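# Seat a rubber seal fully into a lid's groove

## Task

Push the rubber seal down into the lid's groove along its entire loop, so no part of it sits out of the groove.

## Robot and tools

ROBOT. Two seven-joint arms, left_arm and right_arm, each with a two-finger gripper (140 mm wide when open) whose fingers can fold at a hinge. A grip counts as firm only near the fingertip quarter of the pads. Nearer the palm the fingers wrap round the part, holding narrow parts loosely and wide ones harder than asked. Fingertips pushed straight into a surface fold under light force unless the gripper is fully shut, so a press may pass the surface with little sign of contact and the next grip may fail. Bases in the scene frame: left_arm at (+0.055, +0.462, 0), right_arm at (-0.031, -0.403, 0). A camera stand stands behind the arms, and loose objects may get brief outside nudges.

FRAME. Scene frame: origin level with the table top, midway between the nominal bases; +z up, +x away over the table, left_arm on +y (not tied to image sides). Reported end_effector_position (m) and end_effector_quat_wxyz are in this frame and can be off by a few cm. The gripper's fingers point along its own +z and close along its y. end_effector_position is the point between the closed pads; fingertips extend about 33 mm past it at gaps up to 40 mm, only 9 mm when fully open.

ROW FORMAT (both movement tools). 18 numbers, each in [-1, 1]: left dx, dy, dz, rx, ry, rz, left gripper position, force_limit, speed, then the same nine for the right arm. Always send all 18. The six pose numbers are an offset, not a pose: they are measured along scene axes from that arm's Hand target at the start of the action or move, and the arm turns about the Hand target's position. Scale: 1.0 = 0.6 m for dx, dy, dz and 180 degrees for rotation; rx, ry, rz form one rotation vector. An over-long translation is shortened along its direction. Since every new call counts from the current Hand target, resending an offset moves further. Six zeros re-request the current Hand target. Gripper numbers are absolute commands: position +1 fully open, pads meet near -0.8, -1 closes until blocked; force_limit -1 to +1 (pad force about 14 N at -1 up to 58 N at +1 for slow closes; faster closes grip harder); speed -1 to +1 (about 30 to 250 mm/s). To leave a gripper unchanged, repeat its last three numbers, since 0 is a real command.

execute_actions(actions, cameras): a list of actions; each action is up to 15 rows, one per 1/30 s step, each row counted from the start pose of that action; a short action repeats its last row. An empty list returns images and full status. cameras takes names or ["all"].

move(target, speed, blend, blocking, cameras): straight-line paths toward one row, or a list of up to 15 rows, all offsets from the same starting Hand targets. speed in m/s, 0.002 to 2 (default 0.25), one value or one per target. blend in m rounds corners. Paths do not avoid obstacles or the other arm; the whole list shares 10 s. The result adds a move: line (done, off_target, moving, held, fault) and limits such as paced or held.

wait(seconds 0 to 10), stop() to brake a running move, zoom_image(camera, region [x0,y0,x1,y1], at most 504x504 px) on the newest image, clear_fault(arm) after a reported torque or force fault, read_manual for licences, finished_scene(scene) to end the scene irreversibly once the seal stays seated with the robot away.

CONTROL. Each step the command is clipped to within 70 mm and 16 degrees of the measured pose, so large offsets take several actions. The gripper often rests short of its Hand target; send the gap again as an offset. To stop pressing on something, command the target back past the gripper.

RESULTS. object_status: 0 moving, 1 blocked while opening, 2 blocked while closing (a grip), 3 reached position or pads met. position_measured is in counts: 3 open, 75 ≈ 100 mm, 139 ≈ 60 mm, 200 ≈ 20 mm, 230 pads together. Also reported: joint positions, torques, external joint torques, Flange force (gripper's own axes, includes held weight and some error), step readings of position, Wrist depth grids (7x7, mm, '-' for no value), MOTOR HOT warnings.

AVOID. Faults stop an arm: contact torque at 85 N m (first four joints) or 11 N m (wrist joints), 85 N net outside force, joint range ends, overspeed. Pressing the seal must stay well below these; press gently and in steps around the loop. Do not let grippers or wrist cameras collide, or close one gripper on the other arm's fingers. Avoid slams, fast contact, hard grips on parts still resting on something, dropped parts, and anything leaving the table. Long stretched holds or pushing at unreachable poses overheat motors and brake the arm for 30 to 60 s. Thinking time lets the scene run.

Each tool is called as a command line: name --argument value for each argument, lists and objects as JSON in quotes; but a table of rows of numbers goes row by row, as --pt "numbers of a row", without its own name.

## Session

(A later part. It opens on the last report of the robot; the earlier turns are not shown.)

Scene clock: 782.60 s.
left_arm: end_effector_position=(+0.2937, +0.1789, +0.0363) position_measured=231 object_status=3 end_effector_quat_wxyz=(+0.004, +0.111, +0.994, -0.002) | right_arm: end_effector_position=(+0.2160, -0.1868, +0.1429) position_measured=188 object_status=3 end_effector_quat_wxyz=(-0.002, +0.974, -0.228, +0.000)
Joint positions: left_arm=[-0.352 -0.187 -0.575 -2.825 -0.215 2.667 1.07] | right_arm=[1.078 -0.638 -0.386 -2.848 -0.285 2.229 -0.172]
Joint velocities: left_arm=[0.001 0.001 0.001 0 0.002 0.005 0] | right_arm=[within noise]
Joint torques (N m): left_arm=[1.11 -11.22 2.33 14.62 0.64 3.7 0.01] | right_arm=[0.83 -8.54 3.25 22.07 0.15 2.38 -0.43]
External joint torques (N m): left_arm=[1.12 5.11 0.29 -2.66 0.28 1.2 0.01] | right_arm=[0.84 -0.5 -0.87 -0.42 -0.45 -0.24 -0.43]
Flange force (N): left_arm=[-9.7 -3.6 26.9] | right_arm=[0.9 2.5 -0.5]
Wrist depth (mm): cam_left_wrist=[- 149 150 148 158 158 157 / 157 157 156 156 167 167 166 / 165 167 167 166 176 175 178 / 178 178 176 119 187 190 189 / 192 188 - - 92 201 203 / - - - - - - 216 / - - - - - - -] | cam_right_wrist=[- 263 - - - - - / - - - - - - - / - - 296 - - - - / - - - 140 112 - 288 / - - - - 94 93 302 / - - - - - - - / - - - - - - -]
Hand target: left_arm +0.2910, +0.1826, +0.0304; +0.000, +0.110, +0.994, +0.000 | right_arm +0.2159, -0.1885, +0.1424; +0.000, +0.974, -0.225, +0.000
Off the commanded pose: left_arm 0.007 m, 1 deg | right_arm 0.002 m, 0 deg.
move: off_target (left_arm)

move --pt "0.002 -0.003 0.0097 0 0 0 -1 -0.1 -1 0 0 0 0 0 0 -0.467 -0.1 0" --pt "0.003 -0.004 0.0097 0 0 0 -0.467 -0.1 0 0 0 0 0 0 0 -0.467 -0.1 0" --pt "0.003 -0.004 0.04 0 0 0 -0.467 -0.1 0 0 0 0 0 0 0 -0.467 -0.1 0" --pt "-0.08 0.005 0.045 0 0 0.08 -0.467 -0.1 0 0 0 0 0 0 0 -0.467 -0.1 0" --speed 0.1 --cameras '["cam_left_wrist"]'

zoom_image --camera "cam_left_wrist" --region '[350, 0, 510, 110]'

zoom_image --camera "cam_left_wrist" --region '[430, 90, 520, 250]'

Scene clock: 788.27 s.
left_arm: end_effector_position=(+0.2437, +0.1844, +0.0576) position_measured=188 object_status=3 end_effector_quat_wxyz=(+0.001, -0.010, +1.000, +0.000) | right_arm: end_effector_position=(+0.2160, -0.1868, +0.1429) position_measured=188 object_status=3 end_effector_quat_wxyz=(-0.002, +0.974, -0.228, +0.000)
Joint positions: left_arm=[-0.431 -0.398 -0.651 -2.905 -0.425 2.542 0.871] | right_arm=[1.078 -0.638 -0.386 -2.848 -0.285 2.229 -0.172]
Joint velocities: left_arm=[0 -0.001 0.001 0 -0.001 -0.001 -0.007] | right_arm=[within noise]
Joint torques (N m): left_arm=[-0.25 -12.59 4.45 18.47 0.08 2.35 -0.18] | right_arm=[0.82 -8.52 3.27 22.07 0.16 2.36 -0.44]
External joint torques (N m): left_arm=[-0.28 -2.11 0.16 0.48 -0.35 -0.15 -0.18] | right_arm=[0.83 -0.49 -0.87 -0.41 -0.44 -0.25 -0.44]
Flange force (N): left_arm=[5.6 5.3 -9.6] | right_arm=[1.0 2.4 -0.5]
Wrist depth (mm): cam_left_wrist=[- 169 167 169 175 176 175 / 177 176 177 177 187 187 185 / 193 191 187 185 198 198 197 / 203 198 197 192 206 210 210 / 219 - - 211 - - 225 / - - - - - - - / - - - 269 - - -] | cam_right_wrist=[- - - - - - 257 / - - - - 268 - - / - - - - 280 - 277 / 289 294 - 139 112 - 300 / - - - - 94 93 303 / - - - - - - - / - - - - - - -]
Hand target: left_arm +0.2430, +0.1856, +0.0574; +0.000, -0.015, +1.000, +0.000 | right_arm +0.2159, -0.1885, +0.1424; +0.000, +0.974, -0.225, +0.000
Off the commanded pose: left_arm 0.001 m, 1 deg | right_arm 0.002 m, 0 deg.
move: done
Images, in order (width x height): cam_left_wrist 896x504.

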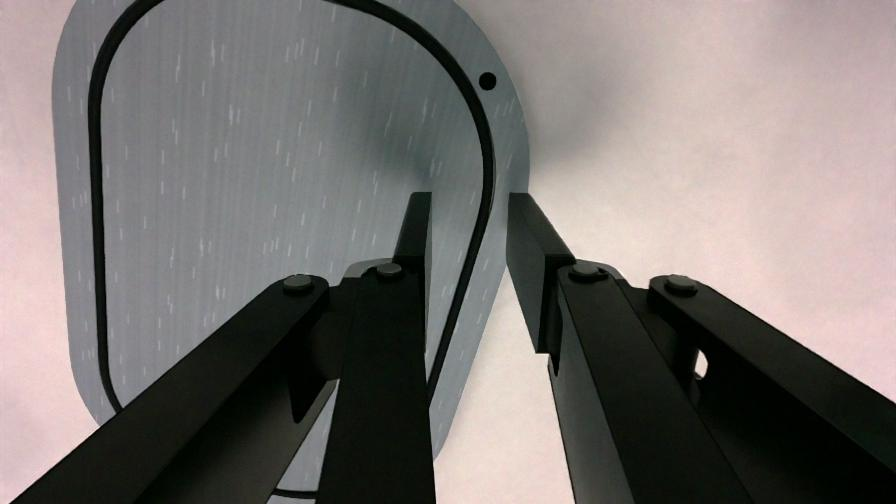

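Scaled by 3.150 from the camera's 896x504 image, which has a finer 1280x720 frame.

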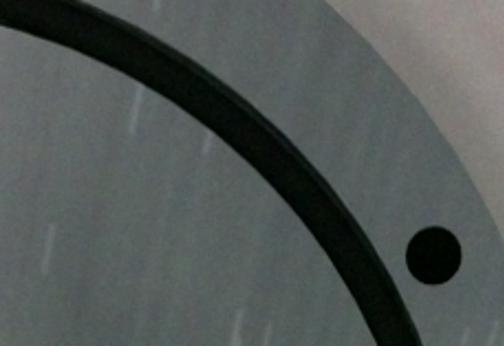

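Scaled by 3.150 from the camera's 896x504 image, which has a finer 1280x720 frame.

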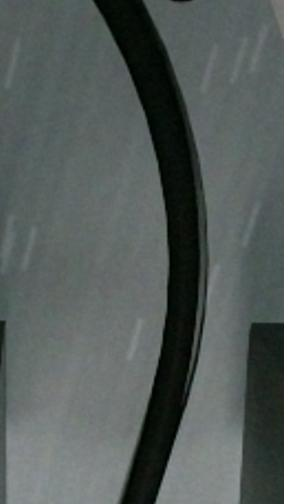

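move --pt "0 0.13 0.13 0 0 0 -0.467 -0.1 0 0 0 0 0 0 0 -0.467 -0.1 0" --speed 0.2 --cameras '["all"]'

zoom_image --camera "cam_low" --region '[440, 225, 530, 260]'

zoom_image --camera "cam_high" --region '[470, 150, 580, 250]'

zoom_image --camera "cam_head_left" --region '[430, 250, 560, 370]'

Scene clock: 790.93 s.
left_arm: end_effector_position=(+0.2439, +0.2622, +0.1357) position_measured=188 object_status=3 end_effector_quat_wxyz=(+0.001, -0.020, +1.000, -0.001) | right_arm: end_effector_position=(+0.2160, -0.1868, +0.1429) position_measured=188 object_status=3 end_effector_quat_wxyz=(-0.002, +0.974, -0.228, +0.000)
Joint positions: left_arm=[-0.489 -0.866 -0.389 -2.997 -0.352 2.144 0.982] | right_arm=[1.078 -0.638 -0.386 -2.848 -0.285 2.229 -0.172]
Joint velocities: left_arm=[-0.002 0 -0.001 0.001 0.001 -0.003 0.004] | right_arm=[within noise]
Joint torques (N m): left_arm=[-1.2 -3.49 5.34 22.74 0.85 2.19 0.24] | right_arm=[0.77 -8.52 3.27 22.09 0.16 2.37 -0.44]
External joint torques (N m): left_arm=[-1.22 -1.78 1.04 0.42 0.21 -0.29 0.24] | right_arm=[0.75 -0.55 -0.87 -0.32 -0.44 -0.24 -0.44]
Flange force (N): left_arm=[7.6 7.6 -6.4] | right_arm=[1.1 2.5 -0.7]
Wrist depth (mm): cam_left_wrist=[238 250 242 247 247 248 248 / 252 251 254 261 264 261 261 / - - 266 276 275 278 276 / 291 283 282 289 290 297 292 / 302 - - 320 - - 323 / - - - 343 - - - / - - - - - - -] | cam_right_wrist=[- - - - - - - / - - - - - - - / - - - - - - 273 / - 292 - 140 111 297 295 / - - - - 94 94 302 / - - - - - - - / - - - - - - -]
Hand target: left_arm +0.2430, +0.2636, +0.1354; +0.000, -0.015, +1.000, +0.000 | right_arm +0.2159, -0.1885, +0.1424; +0.000, +0.974, -0.225, +0.000
Off the commanded pose: left_arm 0.002 m, 1 deg | right_arm 0.002 m, 0 deg.
move: done

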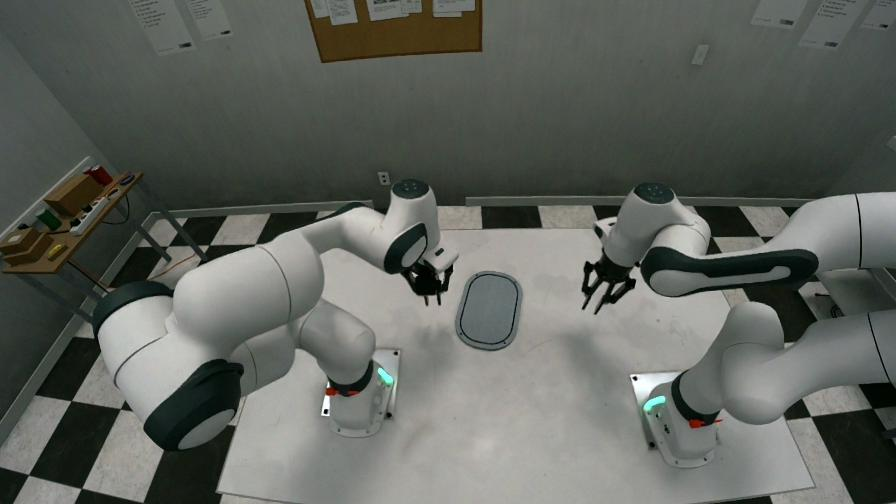

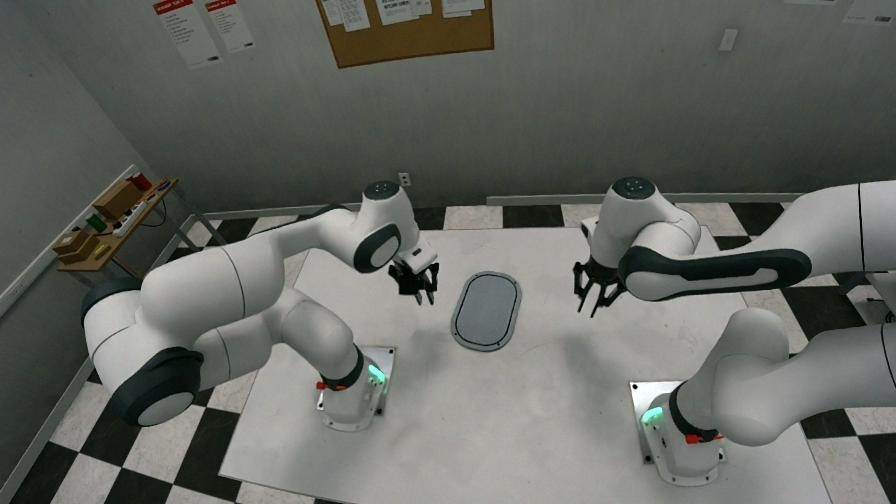

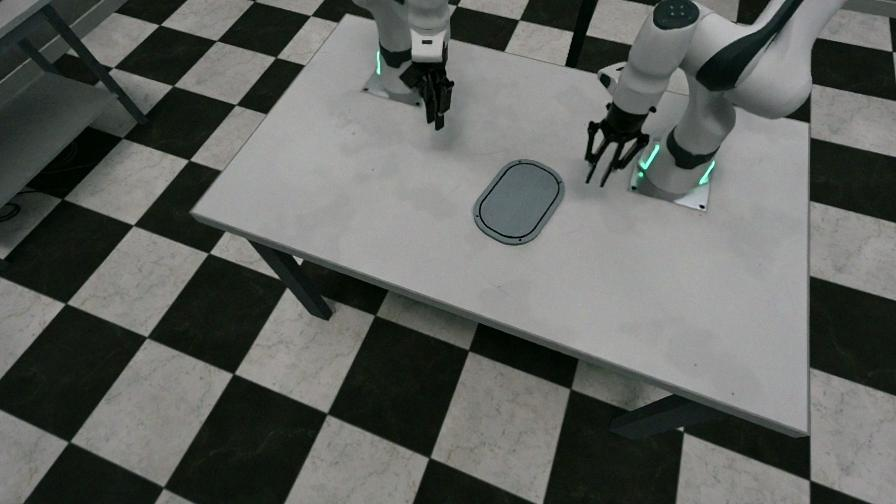

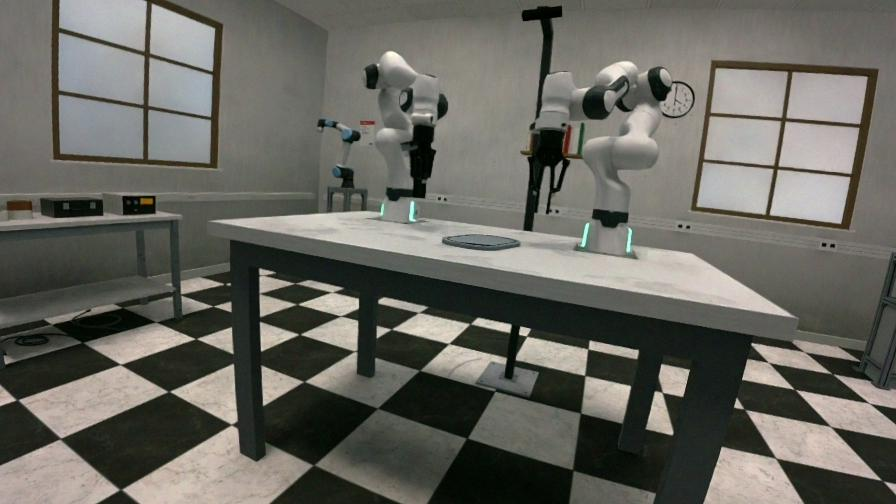

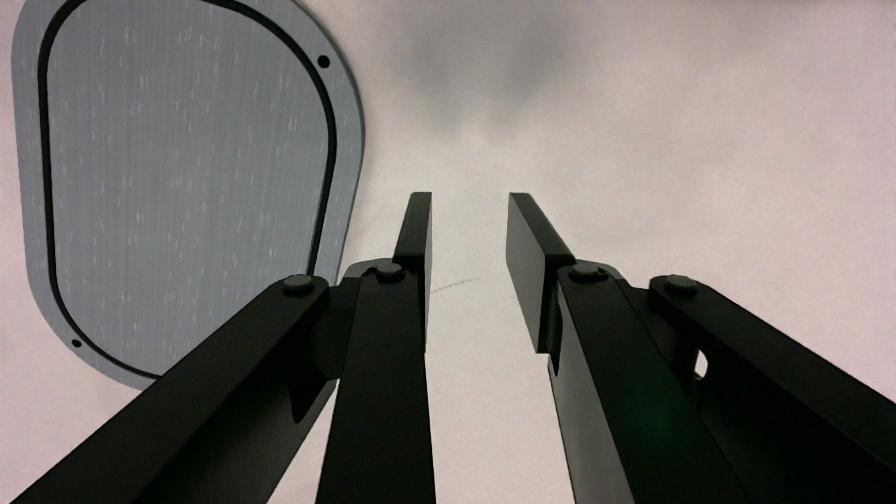

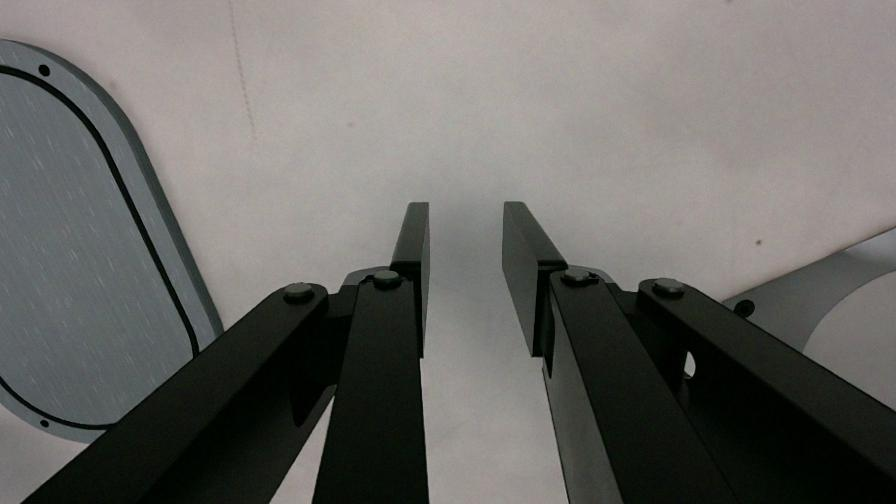

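Scaled by 5.600 from the camera's 896x504 image, which has a finer 1280x720 frame.

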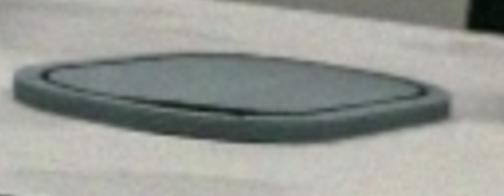

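Scaled by 4.582 from the camera's 896x504 image, which has a finer 1280x720 frame.

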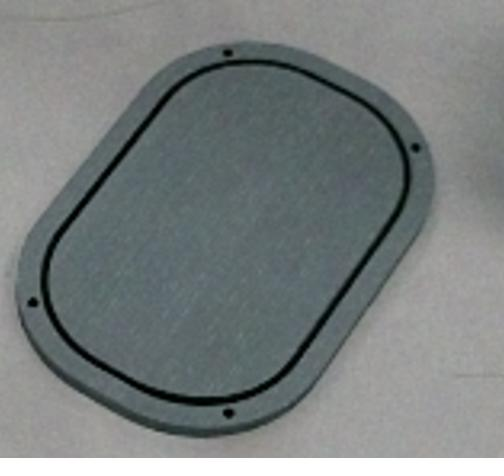

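Scaled by 3.877 from the camera's 896x504 image, which has a finer 1280x720 frame.

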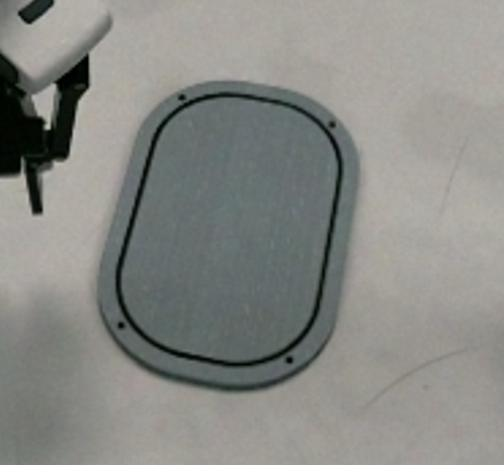

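zoom_image --camera "cam_low" --region '[441, 230, 485, 252]'

zoom_image --camera "cam_low" --region '[475, 230, 521, 252]'

zoom_image --camera "cam_high" --region '[470, 200, 530, 250]'

zoom_image --camera "cam_high" --region '[515, 155, 570, 205]'

Scaled by 11.455 from the camera's 896x504 image, which has a finer 1280x720 frame.

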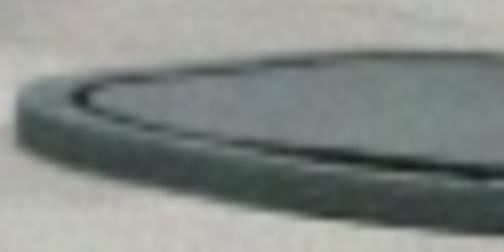

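Scaled by 10.957 from the camera's 896x504 image, which has a finer 1280x720 frame.

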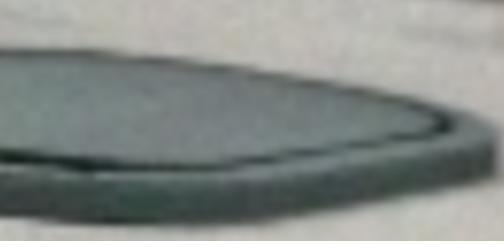

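Scaled by 8.400 from the camera's 896x504 image, which has a finer 1280x720 frame.

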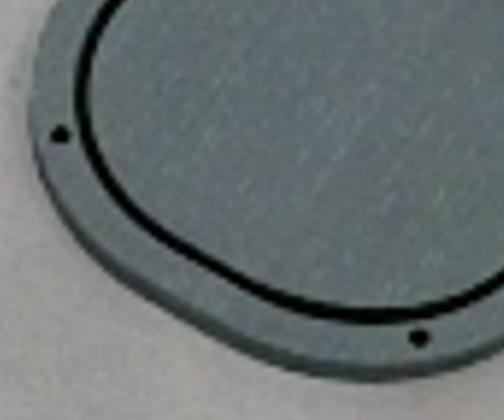

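Scaled by 9.164 from the camera's 896x504 image, which has a finer 1280x720 frame.

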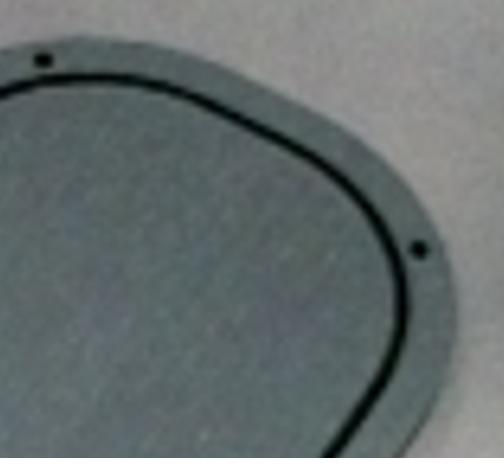

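move --pt "0.2367 -0.314 0 0 0 -0.45 -0.467 -0.1 0 0 0 0 0 0 0 -0.467 -0.1 0" --pt "0.2367 -0.314 -0.1 0 0 -0.45 -0.467 -0.1 0 0 0 0 0 0 0 -0.467 -0.1 0" --speed '[0.25,0.12]' --blend '[0.03,0]' --cameras '["cam_left_wrist"]'

zoom_image --camera "cam_left_wrist" --region '[380, 0, 560, 220]'

Scene clock: 799.77 s.
left_arm: end_effector_position=(+0.3832, +0.0746, +0.0759) position_measured=188 object_status=3 end_effector_quat_wxyz=(-0.001, +0.635, +0.773, -0.001) | right_arm: end_effector_position=(+0.2160, -0.1868, +0.1429) position_measured=188 object_status=3 end_effector_quat_wxyz=(-0.002, +0.974, -0.228, +0.000)
Joint positions: left_arm=[-0.666 0.1 -0.207 -2.358 0.03 2.454 2.056] | right_arm=[1.078 -0.638 -0.386 -2.848 -0.285 2.229 -0.172]
Joint velocities: left_arm=[0.002 0.001 0 -0.001 0 0.002 0.007] | right_arm=[within noise]
Joint torques (N m): left_arm=[-0.27 -33.28 -0.34 21.59 0.81 2.78 0.14] | right_arm=[0.81 -8.49 3.28 22.08 0.15 2.37 -0.43]
External joint torques (N m): left_arm=[-0.38 -1.88 0.06 0.94 0.26 0.34 0.14] | right_arm=[0.84 -0.49 -0.82 -0.39 -0.45 -0.25 -0.43]
Flange force (N): left_arm=[1.5 -0.9 -3.3] | right_arm=[0.9 2.4 -0.5]
Wrist depth (mm): cam_left_wrist=[- 184 186 188 190 200 202 / 194 194 198 196 208 212 215 / 205 206 208 207 221 226 227 / 233 220 219 145 233 242 243 / 246 - - 252 - - 259 / - - - - - - - / - - - - - - -] | cam_right_wrist=[- - - - - - - / - - - - - - - / - - - - - - - / - 298 300 140 133 302 295 / - - - - 94 82 296 / - - - - - - - / - - - - - - -]
Hand target: left_arm +0.3850, +0.0752, +0.0754; +0.000, +0.638, +0.770, +0.000 | right_arm +0.2159, -0.1885, +0.1424; +0.000, +0.974, -0.225, +0.000
Off the commanded pose: left_arm 0.002 m, 0 deg | right_arm 0.002 m, 0 deg.
move: done
Images, in order (width x height): cam_left_wrist 896x504.

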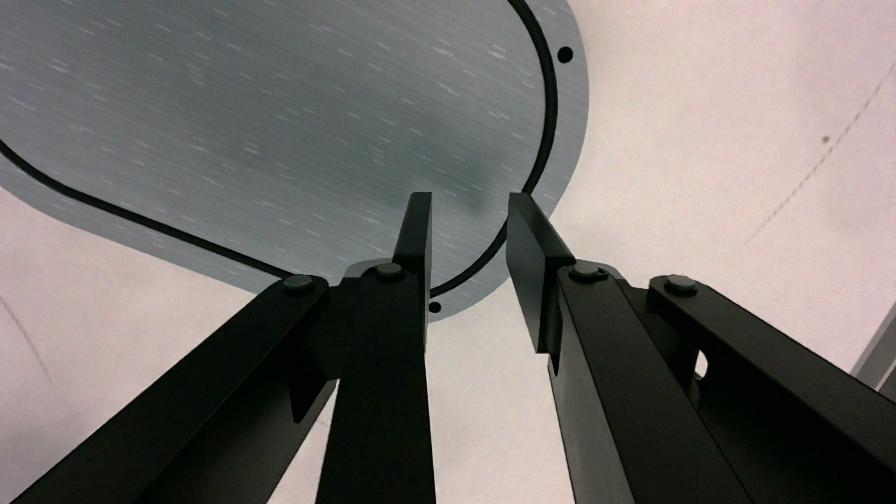

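Scaled by 2.291 from the camera's 896x504 image, which has a finer 1280x720 frame.

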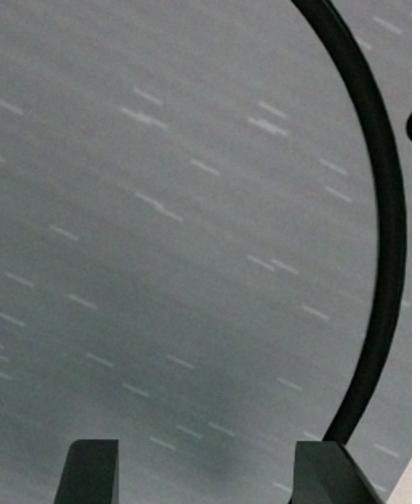

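zoom_image --camera "cam_left_wrist" --region '[500, 0, 590, 100]'

zoom_image --camera "cam_left_wrist" --region '[500, 90, 590, 200]'

zoom_image --camera "cam_left_wrist" --region '[420, 190, 540, 310]'

Scaled by 5.040 from the camera's 896x504 image, which has a finer 1280x720 frame.

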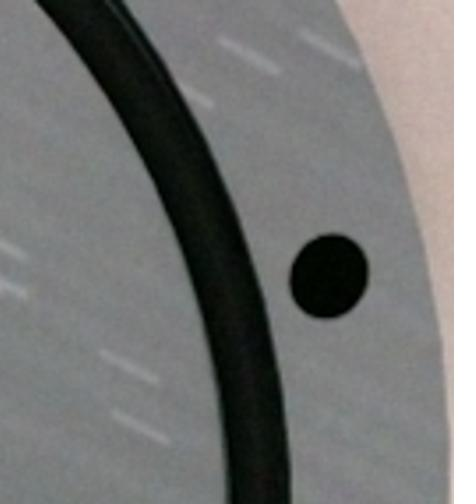

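Scaled by 4.582 from the camera's 896x504 image, which has a finer 1280x720 frame.

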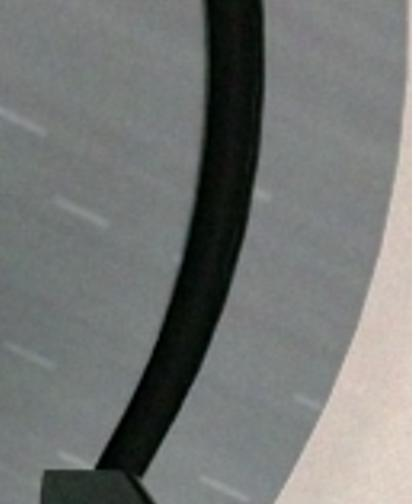

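Scaled by 4.200 from the camera's 896x504 image, which has a finer 1280x720 frame.

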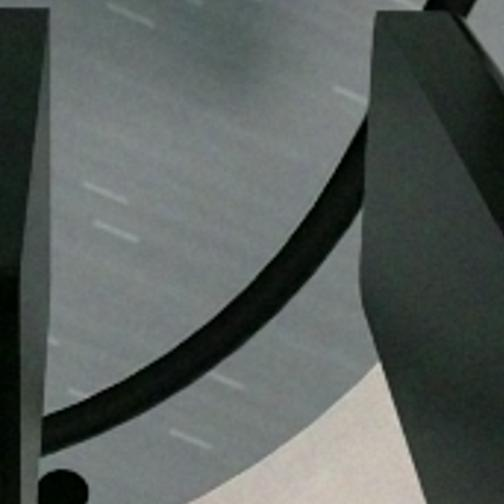

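move --pt "0.0295 -0.004 -0.025 0 0 -0.1 -0.467 -0.1 0 0 0 0 0 0 0 -0.467 -0.1 0" --speed 0.12 --cameras '["cam_left_wrist"]'

zoom_image --camera "cam_left_wrist" --region '[430, 150, 520, 290]'

Scene clock: 806.57 s.
left_arm: end_effector_position=(+0.4017, +0.0741, +0.0604) position_measured=188 object_status=3 end_effector_quat_wxyz=(-0.001, +0.748, +0.664, +0.001) | right_arm: end_effector_position=(+0.2160, -0.1868, +0.1429) position_measured=188 object_status=3 end_effector_quat_wxyz=(-0.002, +0.974, -0.228, +0.000)
Joint positions: left_arm=[-0.613 0.166 -0.233 -2.319 0.064 2.477 2.372] | right_arm=[1.078 -0.638 -0.386 -2.848 -0.285 2.229 -0.172]
Joint velocities: left_arm=[-0.001 0 0.001 -0.002 0.001 0 0.006] | right_arm=[within noise]
Joint torques (N m): left_arm=[-0.29 -34.59 -1.27 21.63 0.51 2.8 0.13] | right_arm=[0.83 -8.52 3.28 22.08 0.15 2.37 -0.47]
External joint torques (N m): left_arm=[-0.36 -1.42 -0.35 1.25 -0.04 0.35 0.13] | right_arm=[0.85 -0.47 -0.85 -0.41 -0.46 -0.25 -0.47]
Flange force (N): left_arm=[-0.5 0.0 -2.8] | right_arm=[1.0 2.3 -0.5]
Wrist depth (mm): cam_left_wrist=[169 171 172 174 186 188 190 / - 180 183 183 197 198 201 / 192 191 192 194 209 213 212 / 199 202 202 147 217 225 227 / - - - 232 - - 243 / - - - 251 - - - / - - - 272 - - -] | cam_right_wrist=[- - - 254 - - - / - - - - - - - / - - - - - - - / - - - 141 111 - 298 / - - - - 94 94 304 / - - - - - - - / - - - - - - -]
Hand target: left_arm +0.4027, +0.0728, +0.0604; +0.000, +0.750, +0.661, +0.000 | right_arm +0.2159, -0.1885, +0.1424; +0.000, +0.974, -0.225, +0.000
Off the commanded pose: left_arm 0.002 m, 1 deg | right_arm 0.002 m, 0 deg.
move: done
Images, in order (width x height): cam_left_wrist 896x504.

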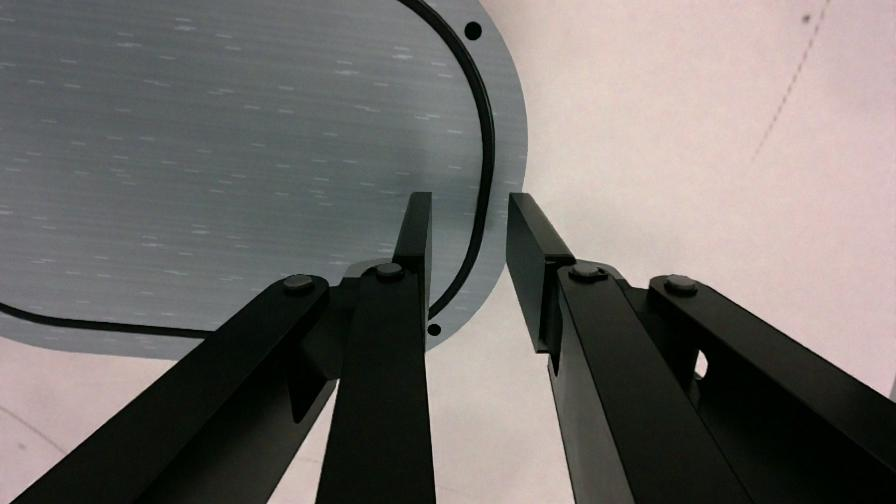

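Scaled by 3.600 from the camera's 896x504 image, which has a finer 1280x720 frame.

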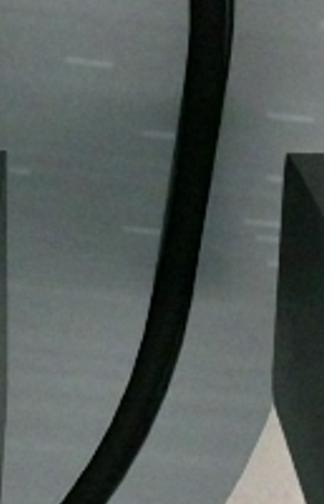

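zoom_image --camera "cam_left_wrist" --region '[390, 0, 510, 100]'

zoom_image --camera "cam_left_wrist" --region '[440, 80, 530, 180]'

Scaled by 4.200 from the camera's 896x504 image, which has a finer 1280x720 frame.

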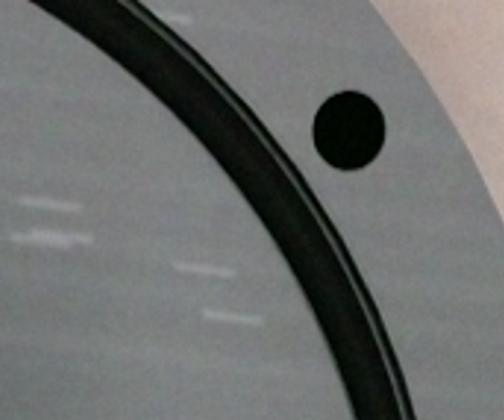

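Scaled by 5.040 from the camera's 896x504 image, which has a finer 1280x720 frame.

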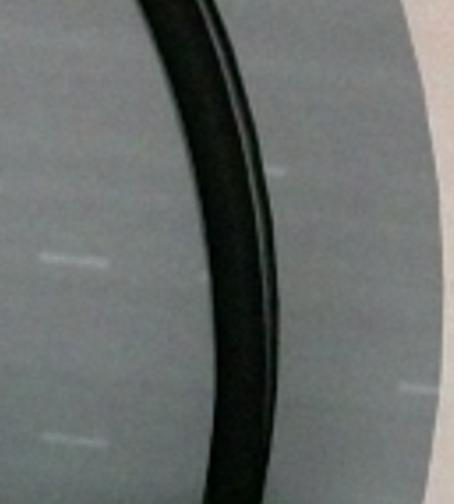

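move --pt "0.0082 -0.0017 -0.0215 0 0 -0.035 -0.467 -0.1 0 0 0 0 0 0 0 -0.467 -0.1 0" --speed 0.08 --cameras '["cam_left_wrist"]'

zoom_image --camera "cam_left_wrist" --region '[430, 150, 520, 290]'

Scene clock: 811.63 s.
left_arm: end_effector_position=(+0.4063, +0.0729, +0.0475) position_measured=188 object_status=3 end_effector_quat_wxyz=(-0.001, +0.782, +0.623, +0.000) | right_arm: end_effector_position=(+0.2160, -0.1868, +0.1429) position_measured=188 object_status=3 end_effector_quat_wxyz=(-0.002, +0.974, -0.228, +0.000)
Joint positions: left_arm=[-0.6 0.204 -0.239 -2.309 0.08 2.503 2.474] | right_arm=[1.078 -0.638 -0.386 -2.848 -0.285 2.229 -0.172]
Joint velocities: left_arm=[-0.001 0.001 0 0.002 0.001 0 0.005] | right_arm=[within noise]
Joint torques (N m): left_arm=[-0.38 -35.54 -1.5 21.29 0.66 2.8 0.31] | right_arm=[0.78 -8.56 3.31 22.12 0.16 2.38 -0.44]
External joint torques (N m): left_arm=[-0.4 -1.56 -0.24 1.28 0.12 0.35 0.31] | right_arm=[0.76 -0.54 -0.85 -0.41 -0.44 -0.25 -0.44]
Flange force (N): left_arm=[-0.2 0.3 -3.0] | right_arm=[0.9 2.7 -0.6]
Wrist depth (mm): cam_left_wrist=[158 159 161 165 175 176 177 / 169 169 170 171 184 187 189 / 176 178 180 178 195 197 199 / 186 189 187 146 202 211 214 / - 197 - 206 - - 227 / - - - 235 - - - / - - - 254 - - -] | cam_right_wrist=[- - - - - - - / - - - - - - - / - - - 284 - - - / - - - 291 132 - 299 / - - - - 94 87 303 / - - - - - - - / - - - - - - -]
Hand target: left_arm +0.4077, +0.0718, +0.0475; +0.000, +0.786, +0.619, +0.000 | right_arm +0.2159, -0.1885, +0.1424; +0.000, +0.974, -0.225, +0.000
Off the commanded pose: left_arm 0.002 m, 1 deg | right_arm 0.002 m, 0 deg.
move: done
Images, in order (width x height): cam_left_wrist 896x504.

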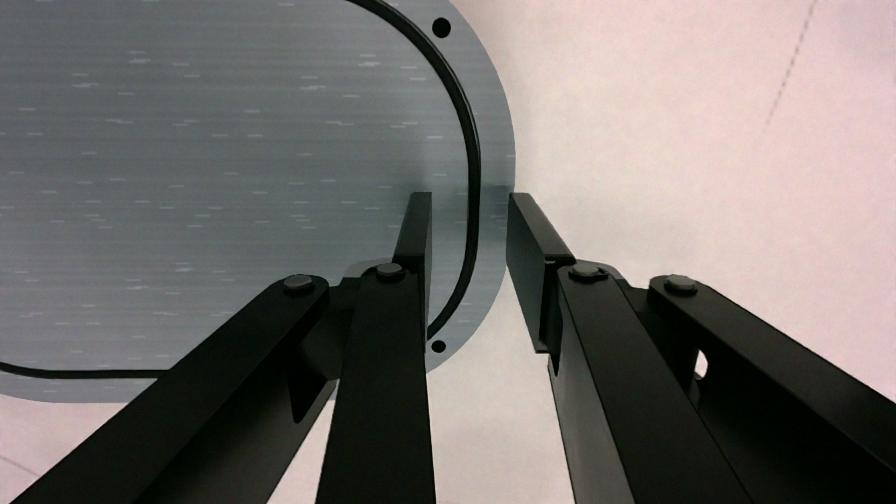

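Scaled by 3.600 from the camera's 896x504 image, which has a finer 1280x720 frame.

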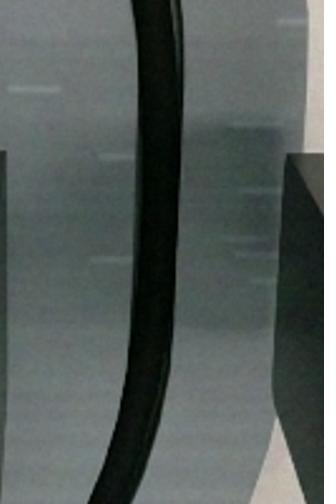

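move --pt "0.0022 -0.0005 -0.0092 0 0 0 -1 -0.1 -1 0 0 0 0 0 0 -0.467 -0.1 0" --pt "0.0007 0.002 -0.0285 0 0 0 -1 -0.1 -1 0 0 0 0 0 0 -0.467 -0.1 0" --speed 0.05 --cameras '["cam_left_wrist"]'

zoom_image --camera "cam_left_wrist" --region '[400, 0, 520, 200]'

Scene clock: 813.77 s.
left_arm: end_effector_position=(+0.4071, +0.0733, +0.0327) position_measured=231 object_status=3 end_effector_quat_wxyz=(-0.002, +0.785, +0.619, -0.001) | right_arm: end_effector_position=(+0.2160, -0.1868, +0.1429) position_measured=188 object_status=3 end_effector_quat_wxyz=(-0.002, +0.974, -0.228, +0.000)
Joint positions: left_arm=[-0.6 0.237 -0.236 -2.31 0.094 2.536 2.476] | right_arm=[1.078 -0.638 -0.386 -2.848 -0.285 2.229 -0.172]
Joint torques (N m): left_arm=[-0.57 -33.85 -0.55 20.02 0.9 3.84 0.04] | right_arm=[0.76 -8.55 3.29 22.07 0.17 2.37 -0.44]
External joint torques (N m): left_arm=[-0.56 0.58 0.91 0.61 0.38 1.4 0.04] | right_arm=[0.7 -0.54 -0.89 -0.39 -0.44 -0.25 -0.44]
Flange force (N): left_arm=[-1.5 1.9 5.3] | right_arm=[1.1 2.7 -0.6]
Wrist depth (mm): cam_left_wrist=[145 146 150 149 161 164 164 / 151 155 154 158 171 172 174 / 163 165 163 166 180 182 185 / 171 173 174 119 189 194 196 / 183 183 - - 92 205 209 / 192 - - - - - 223 / - - - - - - -] | cam_right_wrist=[- - - - 256 - - / - - - - - - - / - - - - - - - / - - - 139 115 - 294 / - - - - 94 94 304 / - - - - - - - / - - - - - - -]
Hand target: left_arm +0.4081, +0.0730, +0.0304; +0.000, +0.786, +0.619, +0.000 | right_arm +0.2159, -0.1885, +0.1424; +0.000, +0.974, -0.225, +0.000
Off the commanded pose: left_arm 0.003 m, 0 deg | right_arm 0.002 m, 0 deg.
move: done
Images, in order (width x height): cam_left_wrist 896x504.

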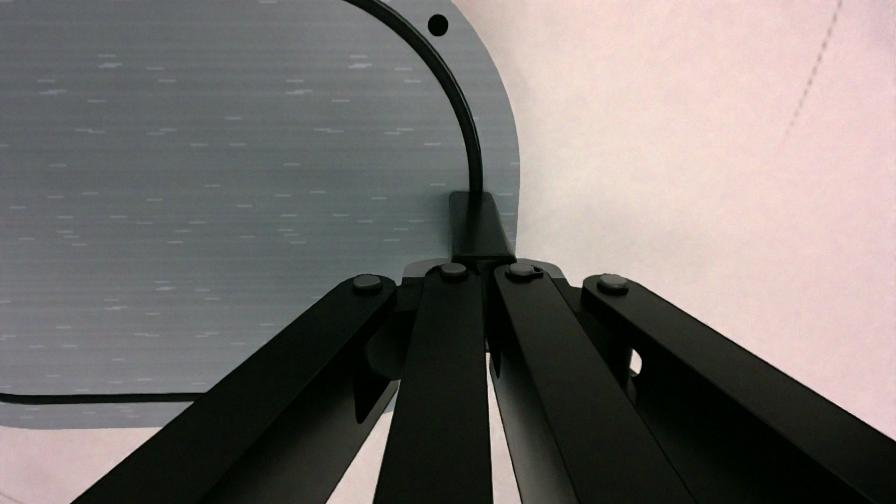

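Scaled by 2.520 from the camera's 896x504 image, which has a finer 1280x720 frame.

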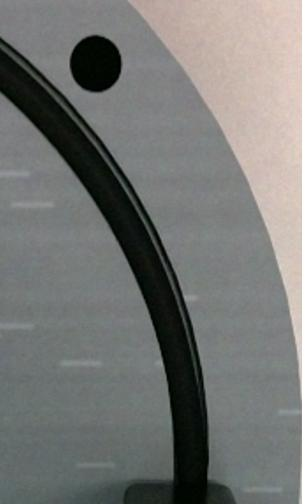

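move --pt "-0.0015 0.002 -0.009 0 0 0 -1 -0.1 -1 0 0 0 0 0 0 -0.467 -0.1 0" --speed 0.03 --cameras '["cam_left_wrist"]'

zoom_image --camera "cam_left_wrist" --region '[400, 0, 520, 200]'

Scene clock: 815.17 s.
left_arm: end_effector_position=(+0.4086, +0.0709, +0.0324) position_measured=231 object_status=3 end_effector_quat_wxyz=(+0.004, +0.787, +0.617, +0.000) | right_arm: end_effector_position=(+0.2160, -0.1868, +0.1429) position_measured=188 object_status=3 end_effector_quat_wxyz=(-0.002, +0.974, -0.228, +0.000)
Joint positions: left_arm=[-0.601 0.238 -0.235 -2.314 0.099 2.551 2.476] | right_arm=[1.078 -0.638 -0.386 -2.848 -0.285 2.229 -0.172]
Joint velocities: left_arm=[0 0 0 0 0 0.004 0.001] | right_arm=[within noise]
Joint torques (N m): left_arm=[-0.33 -30.47 0.24 18.36 0.97 3.62 -0.12] | right_arm=[0.81 -8.5 3.27 22.12 0.15 2.37 -0.43]
External joint torques (N m): left_arm=[-0.34 4.09 1.69 -1.1 0.46 1.14 -0.12] | right_arm=[0.78 -0.51 -0.88 -0.37 -0.45 -0.25 -0.43]
Flange force (N): left_arm=[-2.8 4.2 13.4] | right_arm=[1.0 2.5 -0.6]
Wrist depth (mm): cam_left_wrist=[144 144 148 148 161 164 165 / 150 153 155 156 171 173 176 / 160 161 163 166 180 184 - / 169 171 173 119 190 195 199 / 181 184 - - 92 - 214 / 191 - - - - - 227 / - - - - - - -] | cam_right_wrist=[258 - - - - - - / - - - - - - - / - 284 - - - - - / - - - 140 112 301 296 / - - - - 94 93 303 / - - - - - - - / - - - - - - -]
Hand target: left_arm +0.4072, +0.0742, +0.0250; +0.000, +0.786, +0.619, +0.000 | right_arm +0.2159, -0.1885, +0.1424; +0.000, +0.974, -0.225, +0.000
Off the commanded pose: left_arm 0.008 m, 1 deg | right_arm 0.002 m, 0 deg.
move: off_target (left_arm)
Images, in order (width x height): cam_left_wrist 896x504.

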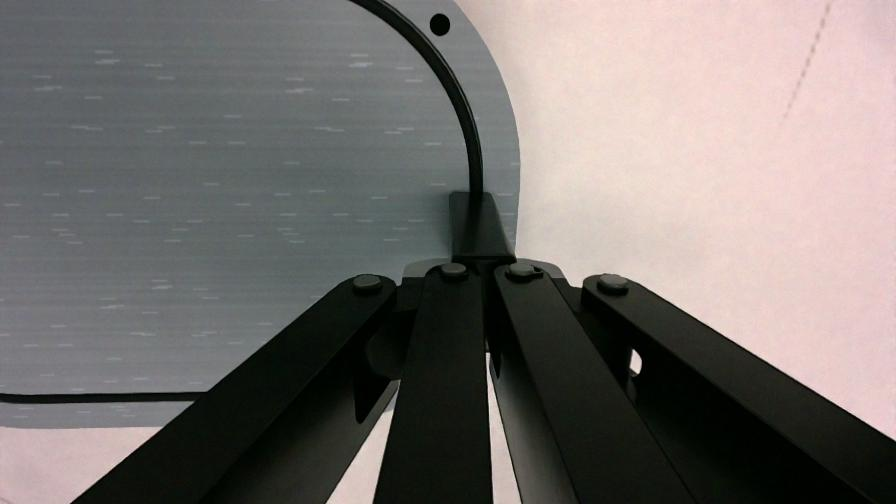

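Scaled by 2.520 from the camera's 896x504 image, which has a finer 1280x720 frame.

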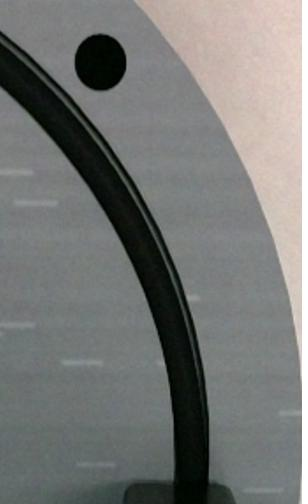

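move --pt "0.001 -0.003 0.0125 0 0 0 -1 -0.1 -1 0 0 0 0 0 0 -0.467 -0.1 0" --pt "0.002 -0.004 0.0125 0 0 0 -0.467 -0.1 0 0 0 0 0 0 0 -0.467 -0.1 0" --pt "0.002 -0.004 0.035 0 0 0 -0.467 -0.1 0 0 0 0 0 0 0 -0.467 -0.1 0" --pt "0.004 0.0275 0.035 0 0 0.1022 -0.467 -0.1 0 0 0 0 0 0 0 -0.467 -0.1 0" --speed 0.08 --cameras '["cam_left_wrist"]'

zoom_image --camera "cam_left_wrist" --region '[430, 150, 520, 290]'

Scene clock: 823.57 s.
left_arm: end_effector_position=(+0.4091, +0.0914, +0.0450) position_measured=188 object_status=3 end_effector_quat_wxyz=(-0.002, +0.680, +0.733, +0.000) | right_arm: end_effector_position=(+0.2160, -0.1868, +0.1429) position_measured=188 object_status=3 end_effector_quat_wxyz=(-0.002, +0.974, -0.228, +0.000)
Joint positions: left_arm=[-0.632 0.179 -0.179 -2.35 0.055 2.522 2.218] | right_arm=[1.078 -0.638 -0.386 -2.848 -0.285 2.229 -0.172]
Joint velocities: left_arm=[0 0 0 -0.001 0.001 -0.001 -0.006] | right_arm=[within noise]
Joint torques (N m): left_arm=[-1.09 -36.4 -0.46 20.31 0.48 2.79 -0.13] | right_arm=[0.81 -8.57 3.28 22.08 0.16 2.37 -0.45]
External joint torques (N m): left_arm=[-1.09 -3.22 0.32 0.67 -0.03 0.37 -0.13] | right_arm=[0.84 -0.49 -0.84 -0.46 -0.44 -0.26 -0.45]
Flange force (N): left_arm=[3.4 -4.5 -6.1] | right_arm=[0.9 2.5 -0.5]
Wrist depth (mm): cam_left_wrist=[158 157 158 163 170 173 173 / 166 166 166 168 181 183 188 / 174 176 178 177 192 194 198 / 185 186 186 147 201 207 209 / 193 - - 201 - - 225 / - - - 233 - - - / - - - 251 - - -] | cam_right_wrist=[- - - - 257 - - / - - - - - - - / - - - - 283 - - / - 299 - 142 132 - 293 / - - - - 94 94 304 / - - - - - - - / - - - 353 - - -]
Hand target: left_arm +0.4096, +0.0907, +0.0460; +0.000, +0.676, +0.736, +0.000 | right_arm +0.2159, -0.1885, +0.1424; +0.000, +0.974, -0.225, +0.000
Off the commanded pose: left_arm 0.001 m, 1 deg | right_arm 0.002 m, 0 deg.
move: done
Images, in order (width x height): cam_left_wrist 896x504.

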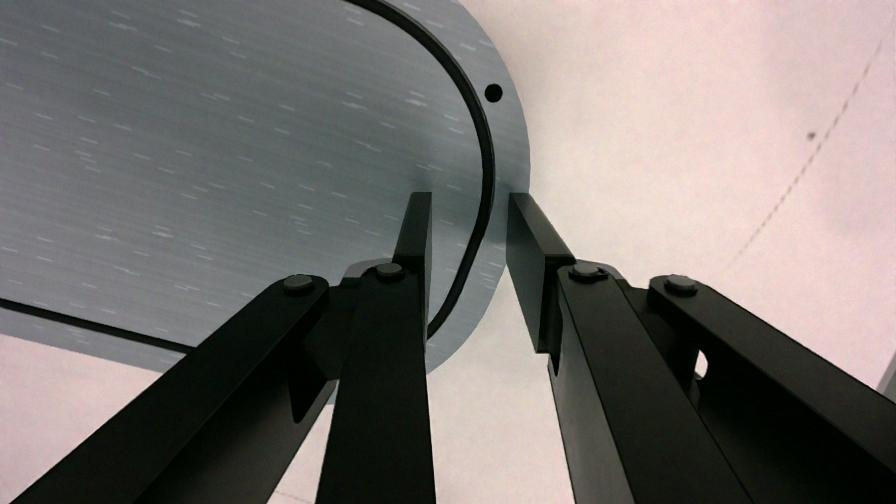

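Scaled by 3.600 from the camera's 896x504 image, which has a finer 1280x720 frame.

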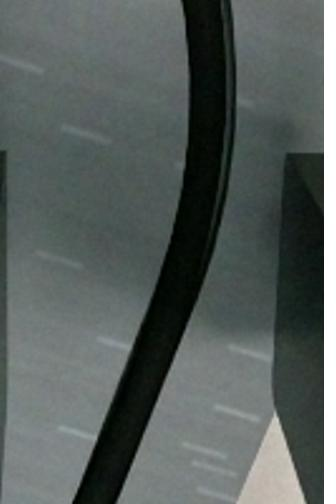

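move --pt "0.0075 0 0 0 0 -0.068 -0.467 -0.1 0 0 0 0 0 0 0 -0.467 -0.1 0" --pt "0.0075 0 -0.011 0 0 -0.068 -1 -0.1 -1 0 0 0 0 0 0 -0.467 -0.1 0" --pt "0.0048 0.003 -0.0342 0 0 -0.068 -1 -0.1 -1 0 0 0 0 0 0 -0.467 -0.1 0" --speed 0.05 --cameras '["cam_left_wrist"]'

zoom_image --camera "cam_left_wrist" --region '[400, 0, 520, 200]'

Scene clock: 831.30 s.
left_arm: end_effector_position=(+0.4146, +0.0899, +0.0326) position_measured=231 object_status=3 end_effector_quat_wxyz=(+0.004, +0.751, +0.660, +0.000) | right_arm: end_effector_position=(+0.2160, -0.1868, +0.1429) position_measured=188 object_status=3 end_effector_quat_wxyz=(-0.002, +0.974, -0.228, +0.000)
Joint positions: left_arm=[-0.6 0.213 -0.203 -2.348 0.078 2.564 2.411] | right_arm=[1.078 -0.638 -0.386 -2.848 -0.285 2.229 -0.172]
Joint velocities: left_arm=[0 0.001 -0.002 0 0.001 0.005 -0.001] | right_arm=[within noise]
Joint torques (N m): left_arm=[-0.34 -29.79 0.04 18.16 0.92 3.51 0.02] | right_arm=[0.8 -8.54 3.27 22.06 0.16 2.36 -0.45]
External joint torques (N m): left_arm=[-0.42 3.86 1.05 -1.05 0.42 1.05 0.02] | right_arm=[0.79 -0.5 -0.87 -0.45 -0.45 -0.27 -0.45]
Flange force (N): left_arm=[-2.9 3.5 12.4] | right_arm=[1.0 2.6 -0.5]
Wrist depth (mm): cam_left_wrist=[144 145 148 158 161 164 165 / 150 152 155 158 171 173 174 / 161 161 164 165 180 183 186 / 171 172 173 119 190 195 198 / - 182 - - 92 207 213 / - - - - - - 227 / - - - - - - -] | cam_right_wrist=[- 259 - - 259 255 - / - - 266 - - 268 - / - 280 - - - - - / - - - 139 110 - 295 / - - - - 94 93 296 / - - - - - - - / - - - - - - -]
Hand target: left_arm +0.4125, +0.0925, +0.0255; +0.000, +0.751, +0.660, +0.000 | right_arm +0.2159, -0.1885, +0.1424; +0.000, +0.974, -0.225, +0.000
Off the commanded pose: left_arm 0.008 m, 0 deg | right_arm 0.002 m, 0 deg.
move: off_target (left_arm)
Images, in order (width x height): cam_left_wrist 896x504.

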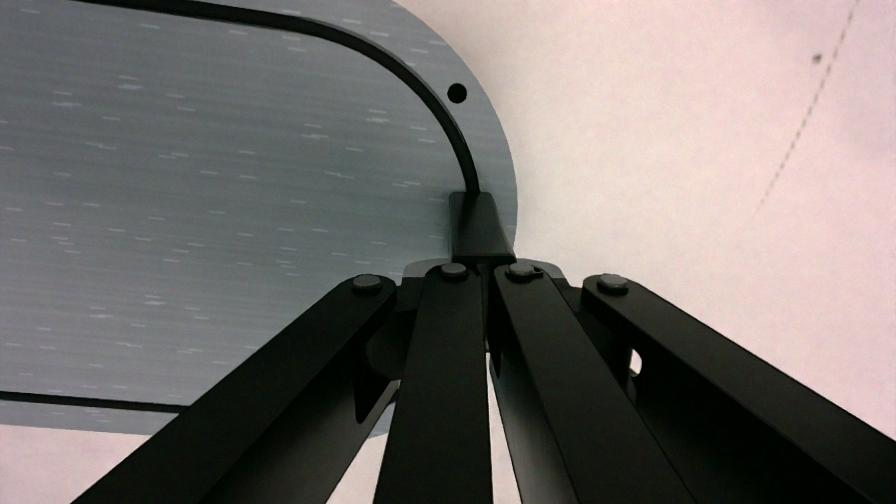

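Scaled by 2.520 from the camera's 896x504 image, which has a finer 1280x720 frame.

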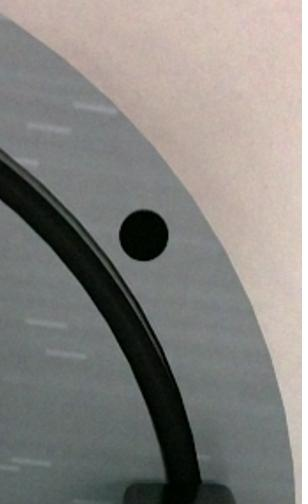

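move --pt "0.001 -0.003 0.0118 0 0 0 -1 -0.1 -1 0 0 0 0 0 0 -0.467 -0.1 0" --pt "0.002 -0.004 0.0118 0 0 0 -0.467 -0.1 0 0 0 0 0 0 0 -0.467 -0.1 0" --pt "0.002 -0.004 0.0325 0 0 0 -0.467 -0.1 0 0 0 0 0 0 0 -0.467 -0.1 0" --pt "0.0045 0.0283 0.0325 0 0 0.0889 -0.467 -0.1 0 0 0 0 0 0 0 -0.467 -0.1 0" --speed 0.08 --cameras '["cam_left_wrist"]'

zoom_image --camera "cam_left_wrist" --region '[430, 150, 520, 290]'

Scene clock: 837.80 s.
left_arm: end_effector_position=(+0.4147, +0.1102, +0.0440) position_measured=188 object_status=3 end_effector_quat_wxyz=(-0.002, +0.656, +0.755, +0.000) | right_arm: end_effector_position=(+0.2160, -0.1868, +0.1429) position_measured=188 object_status=3 end_effector_quat_wxyz=(-0.002, +0.974, -0.228, +0.000)
Joint positions: left_arm=[-0.618 0.158 -0.16 -2.383 0.044 2.535 2.193] | right_arm=[1.078 -0.638 -0.386 -2.848 -0.285 2.229 -0.172]
Joint velocities: left_arm=[0 0 -0.001 -0.002 0.001 -0.001 -0.006] | right_arm=[within noise]
Joint torques (N m): left_arm=[-1.03 -35.59 -0.31 20.09 0.47 2.77 -0.22] | right_arm=[0.78 -8.54 3.27 22.08 0.15 2.37 -0.43]
External joint torques (N m): left_arm=[-1.05 -3.28 0.26 0.68 -0.03 0.36 -0.22] | right_arm=[0.79 -0.46 -0.86 -0.47 -0.45 -0.26 -0.43]
Flange force (N): left_arm=[3.6 -4.6 -6.4] | right_arm=[0.9 2.5 -0.4]
Wrist depth (mm): cam_left_wrist=[157 156 157 168 171 - 172 / 165 164 167 169 180 183 184 / 173 175 179 177 190 193 195 / 184 185 185 147 131 204 208 / 196 195 - - - - 221 / - - - - - - - / - - - 250 - - -] | cam_right_wrist=[- - - - - - - / - 272 - - - 268 - / - - 274 - - - - / - - - 141 112 - 296 / - - - - 94 94 300 / - - - - - - - / - - - - - - -]
Hand target: left_arm +0.4152, +0.1095, +0.0450; +0.000, +0.652, +0.758, +0.000 | right_arm +0.2159, -0.1885, +0.1424; +0.000, +0.974, -0.225, +0.000
Off the commanded pose: left_arm 0.001 m, 1 deg | right_arm 0.002 m, 0 deg.
move: done
Images, in order (width x height): cam_left_wrist 896x504.

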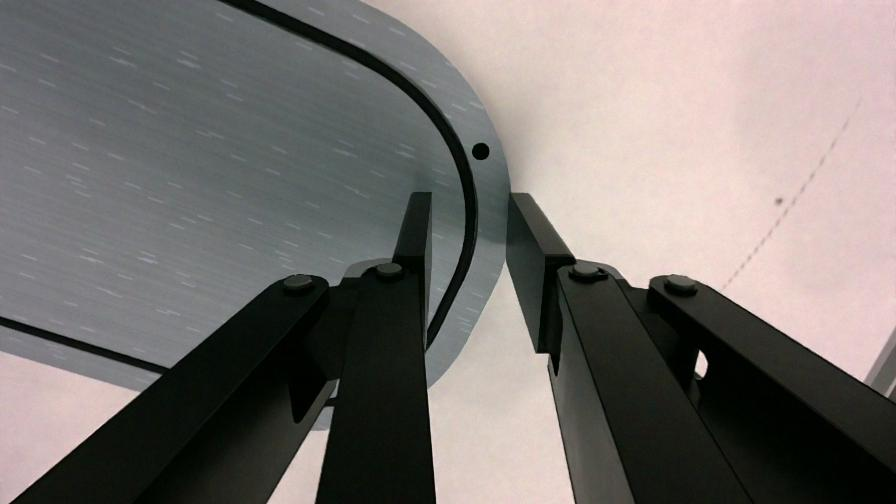

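Scaled by 3.600 from the camera's 896x504 image, which has a finer 1280x720 frame.

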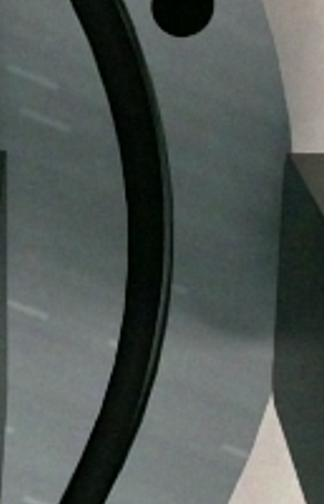

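move --pt "0.0003 0 -0.0105 0 0 0 -1 -0.1 -1 0 0 0 0 0 0 -0.467 -0.1 0" --pt "-0.0022 0.003 -0.033 0 0 0 -1 -0.1 -1 0 0 0 0 0 0 -0.467 -0.1 0" --speed 0.05

Scene clock: 839.67 s.
left_arm: end_effector_position=(+0.4168, +0.1083, +0.0329) position_measured=231 object_status=3 end_effector_quat_wxyz=(+0.005, +0.654, +0.757, +0.000) | right_arm: end_effector_position=(+0.2160, -0.1868, +0.1429) position_measured=188 object_status=3 end_effector_quat_wxyz=(-0.002, +0.974, -0.228, +0.000)
Joint positions: left_arm=[-0.619 0.182 -0.157 -2.391 0.053 2.581 2.183] | right_arm=[1.078 -0.638 -0.386 -2.848 -0.285 2.229 -0.172]
Joint velocities: left_arm=[-0.001 0 0 0 0.001 0.004 -0.003] | right_arm=[within noise]
Joint torques (N m): left_arm=[-0.91 -28.27 0.03 17.74 0.83 3.44 -0.18] | right_arm=[0.8 -8.54 3.28 22.06 0.16 2.38 -0.45]
External joint torques (N m): left_arm=[-0.89 4.36 0.72 -1.23 0.35 0.99 -0.19] | right_arm=[0.77 -0.53 -0.88 -0.49 -0.44 -0.25 -0.45]
Flange force (N): left_arm=[-4.8 2.1 13.5] | right_arm=[0.9 2.8 -0.4]
Wrist depth (mm): cam_left_wrist=[144 145 148 157 160 163 164 / 150 153 155 159 170 172 173 / - 162 163 165 180 183 184 / 174 173 173 109 190 194 197 / 183 183 - - 92 - 211 / 211 - - - - - 222 / - - - - - - -] | cam_right_wrist=[- - - - 260 255 - / - - - - - - - / - 272 290 - - - 280 / - - - 140 112 - 300 / - - - - 94 93 295 / - - - - - - - / - - - - - - -]
Hand target: left_arm +0.4138, +0.1113, +0.0252; +0.000, +0.652, +0.758, +0.000 | right_arm +0.2159, -0.1885, +0.1424; +0.000, +0.974, -0.225, +0.000
Off the commanded pose: left_arm 0.009 m, 1 deg | right_arm 0.002 m, 0 deg.
move: off_target (left_arm)


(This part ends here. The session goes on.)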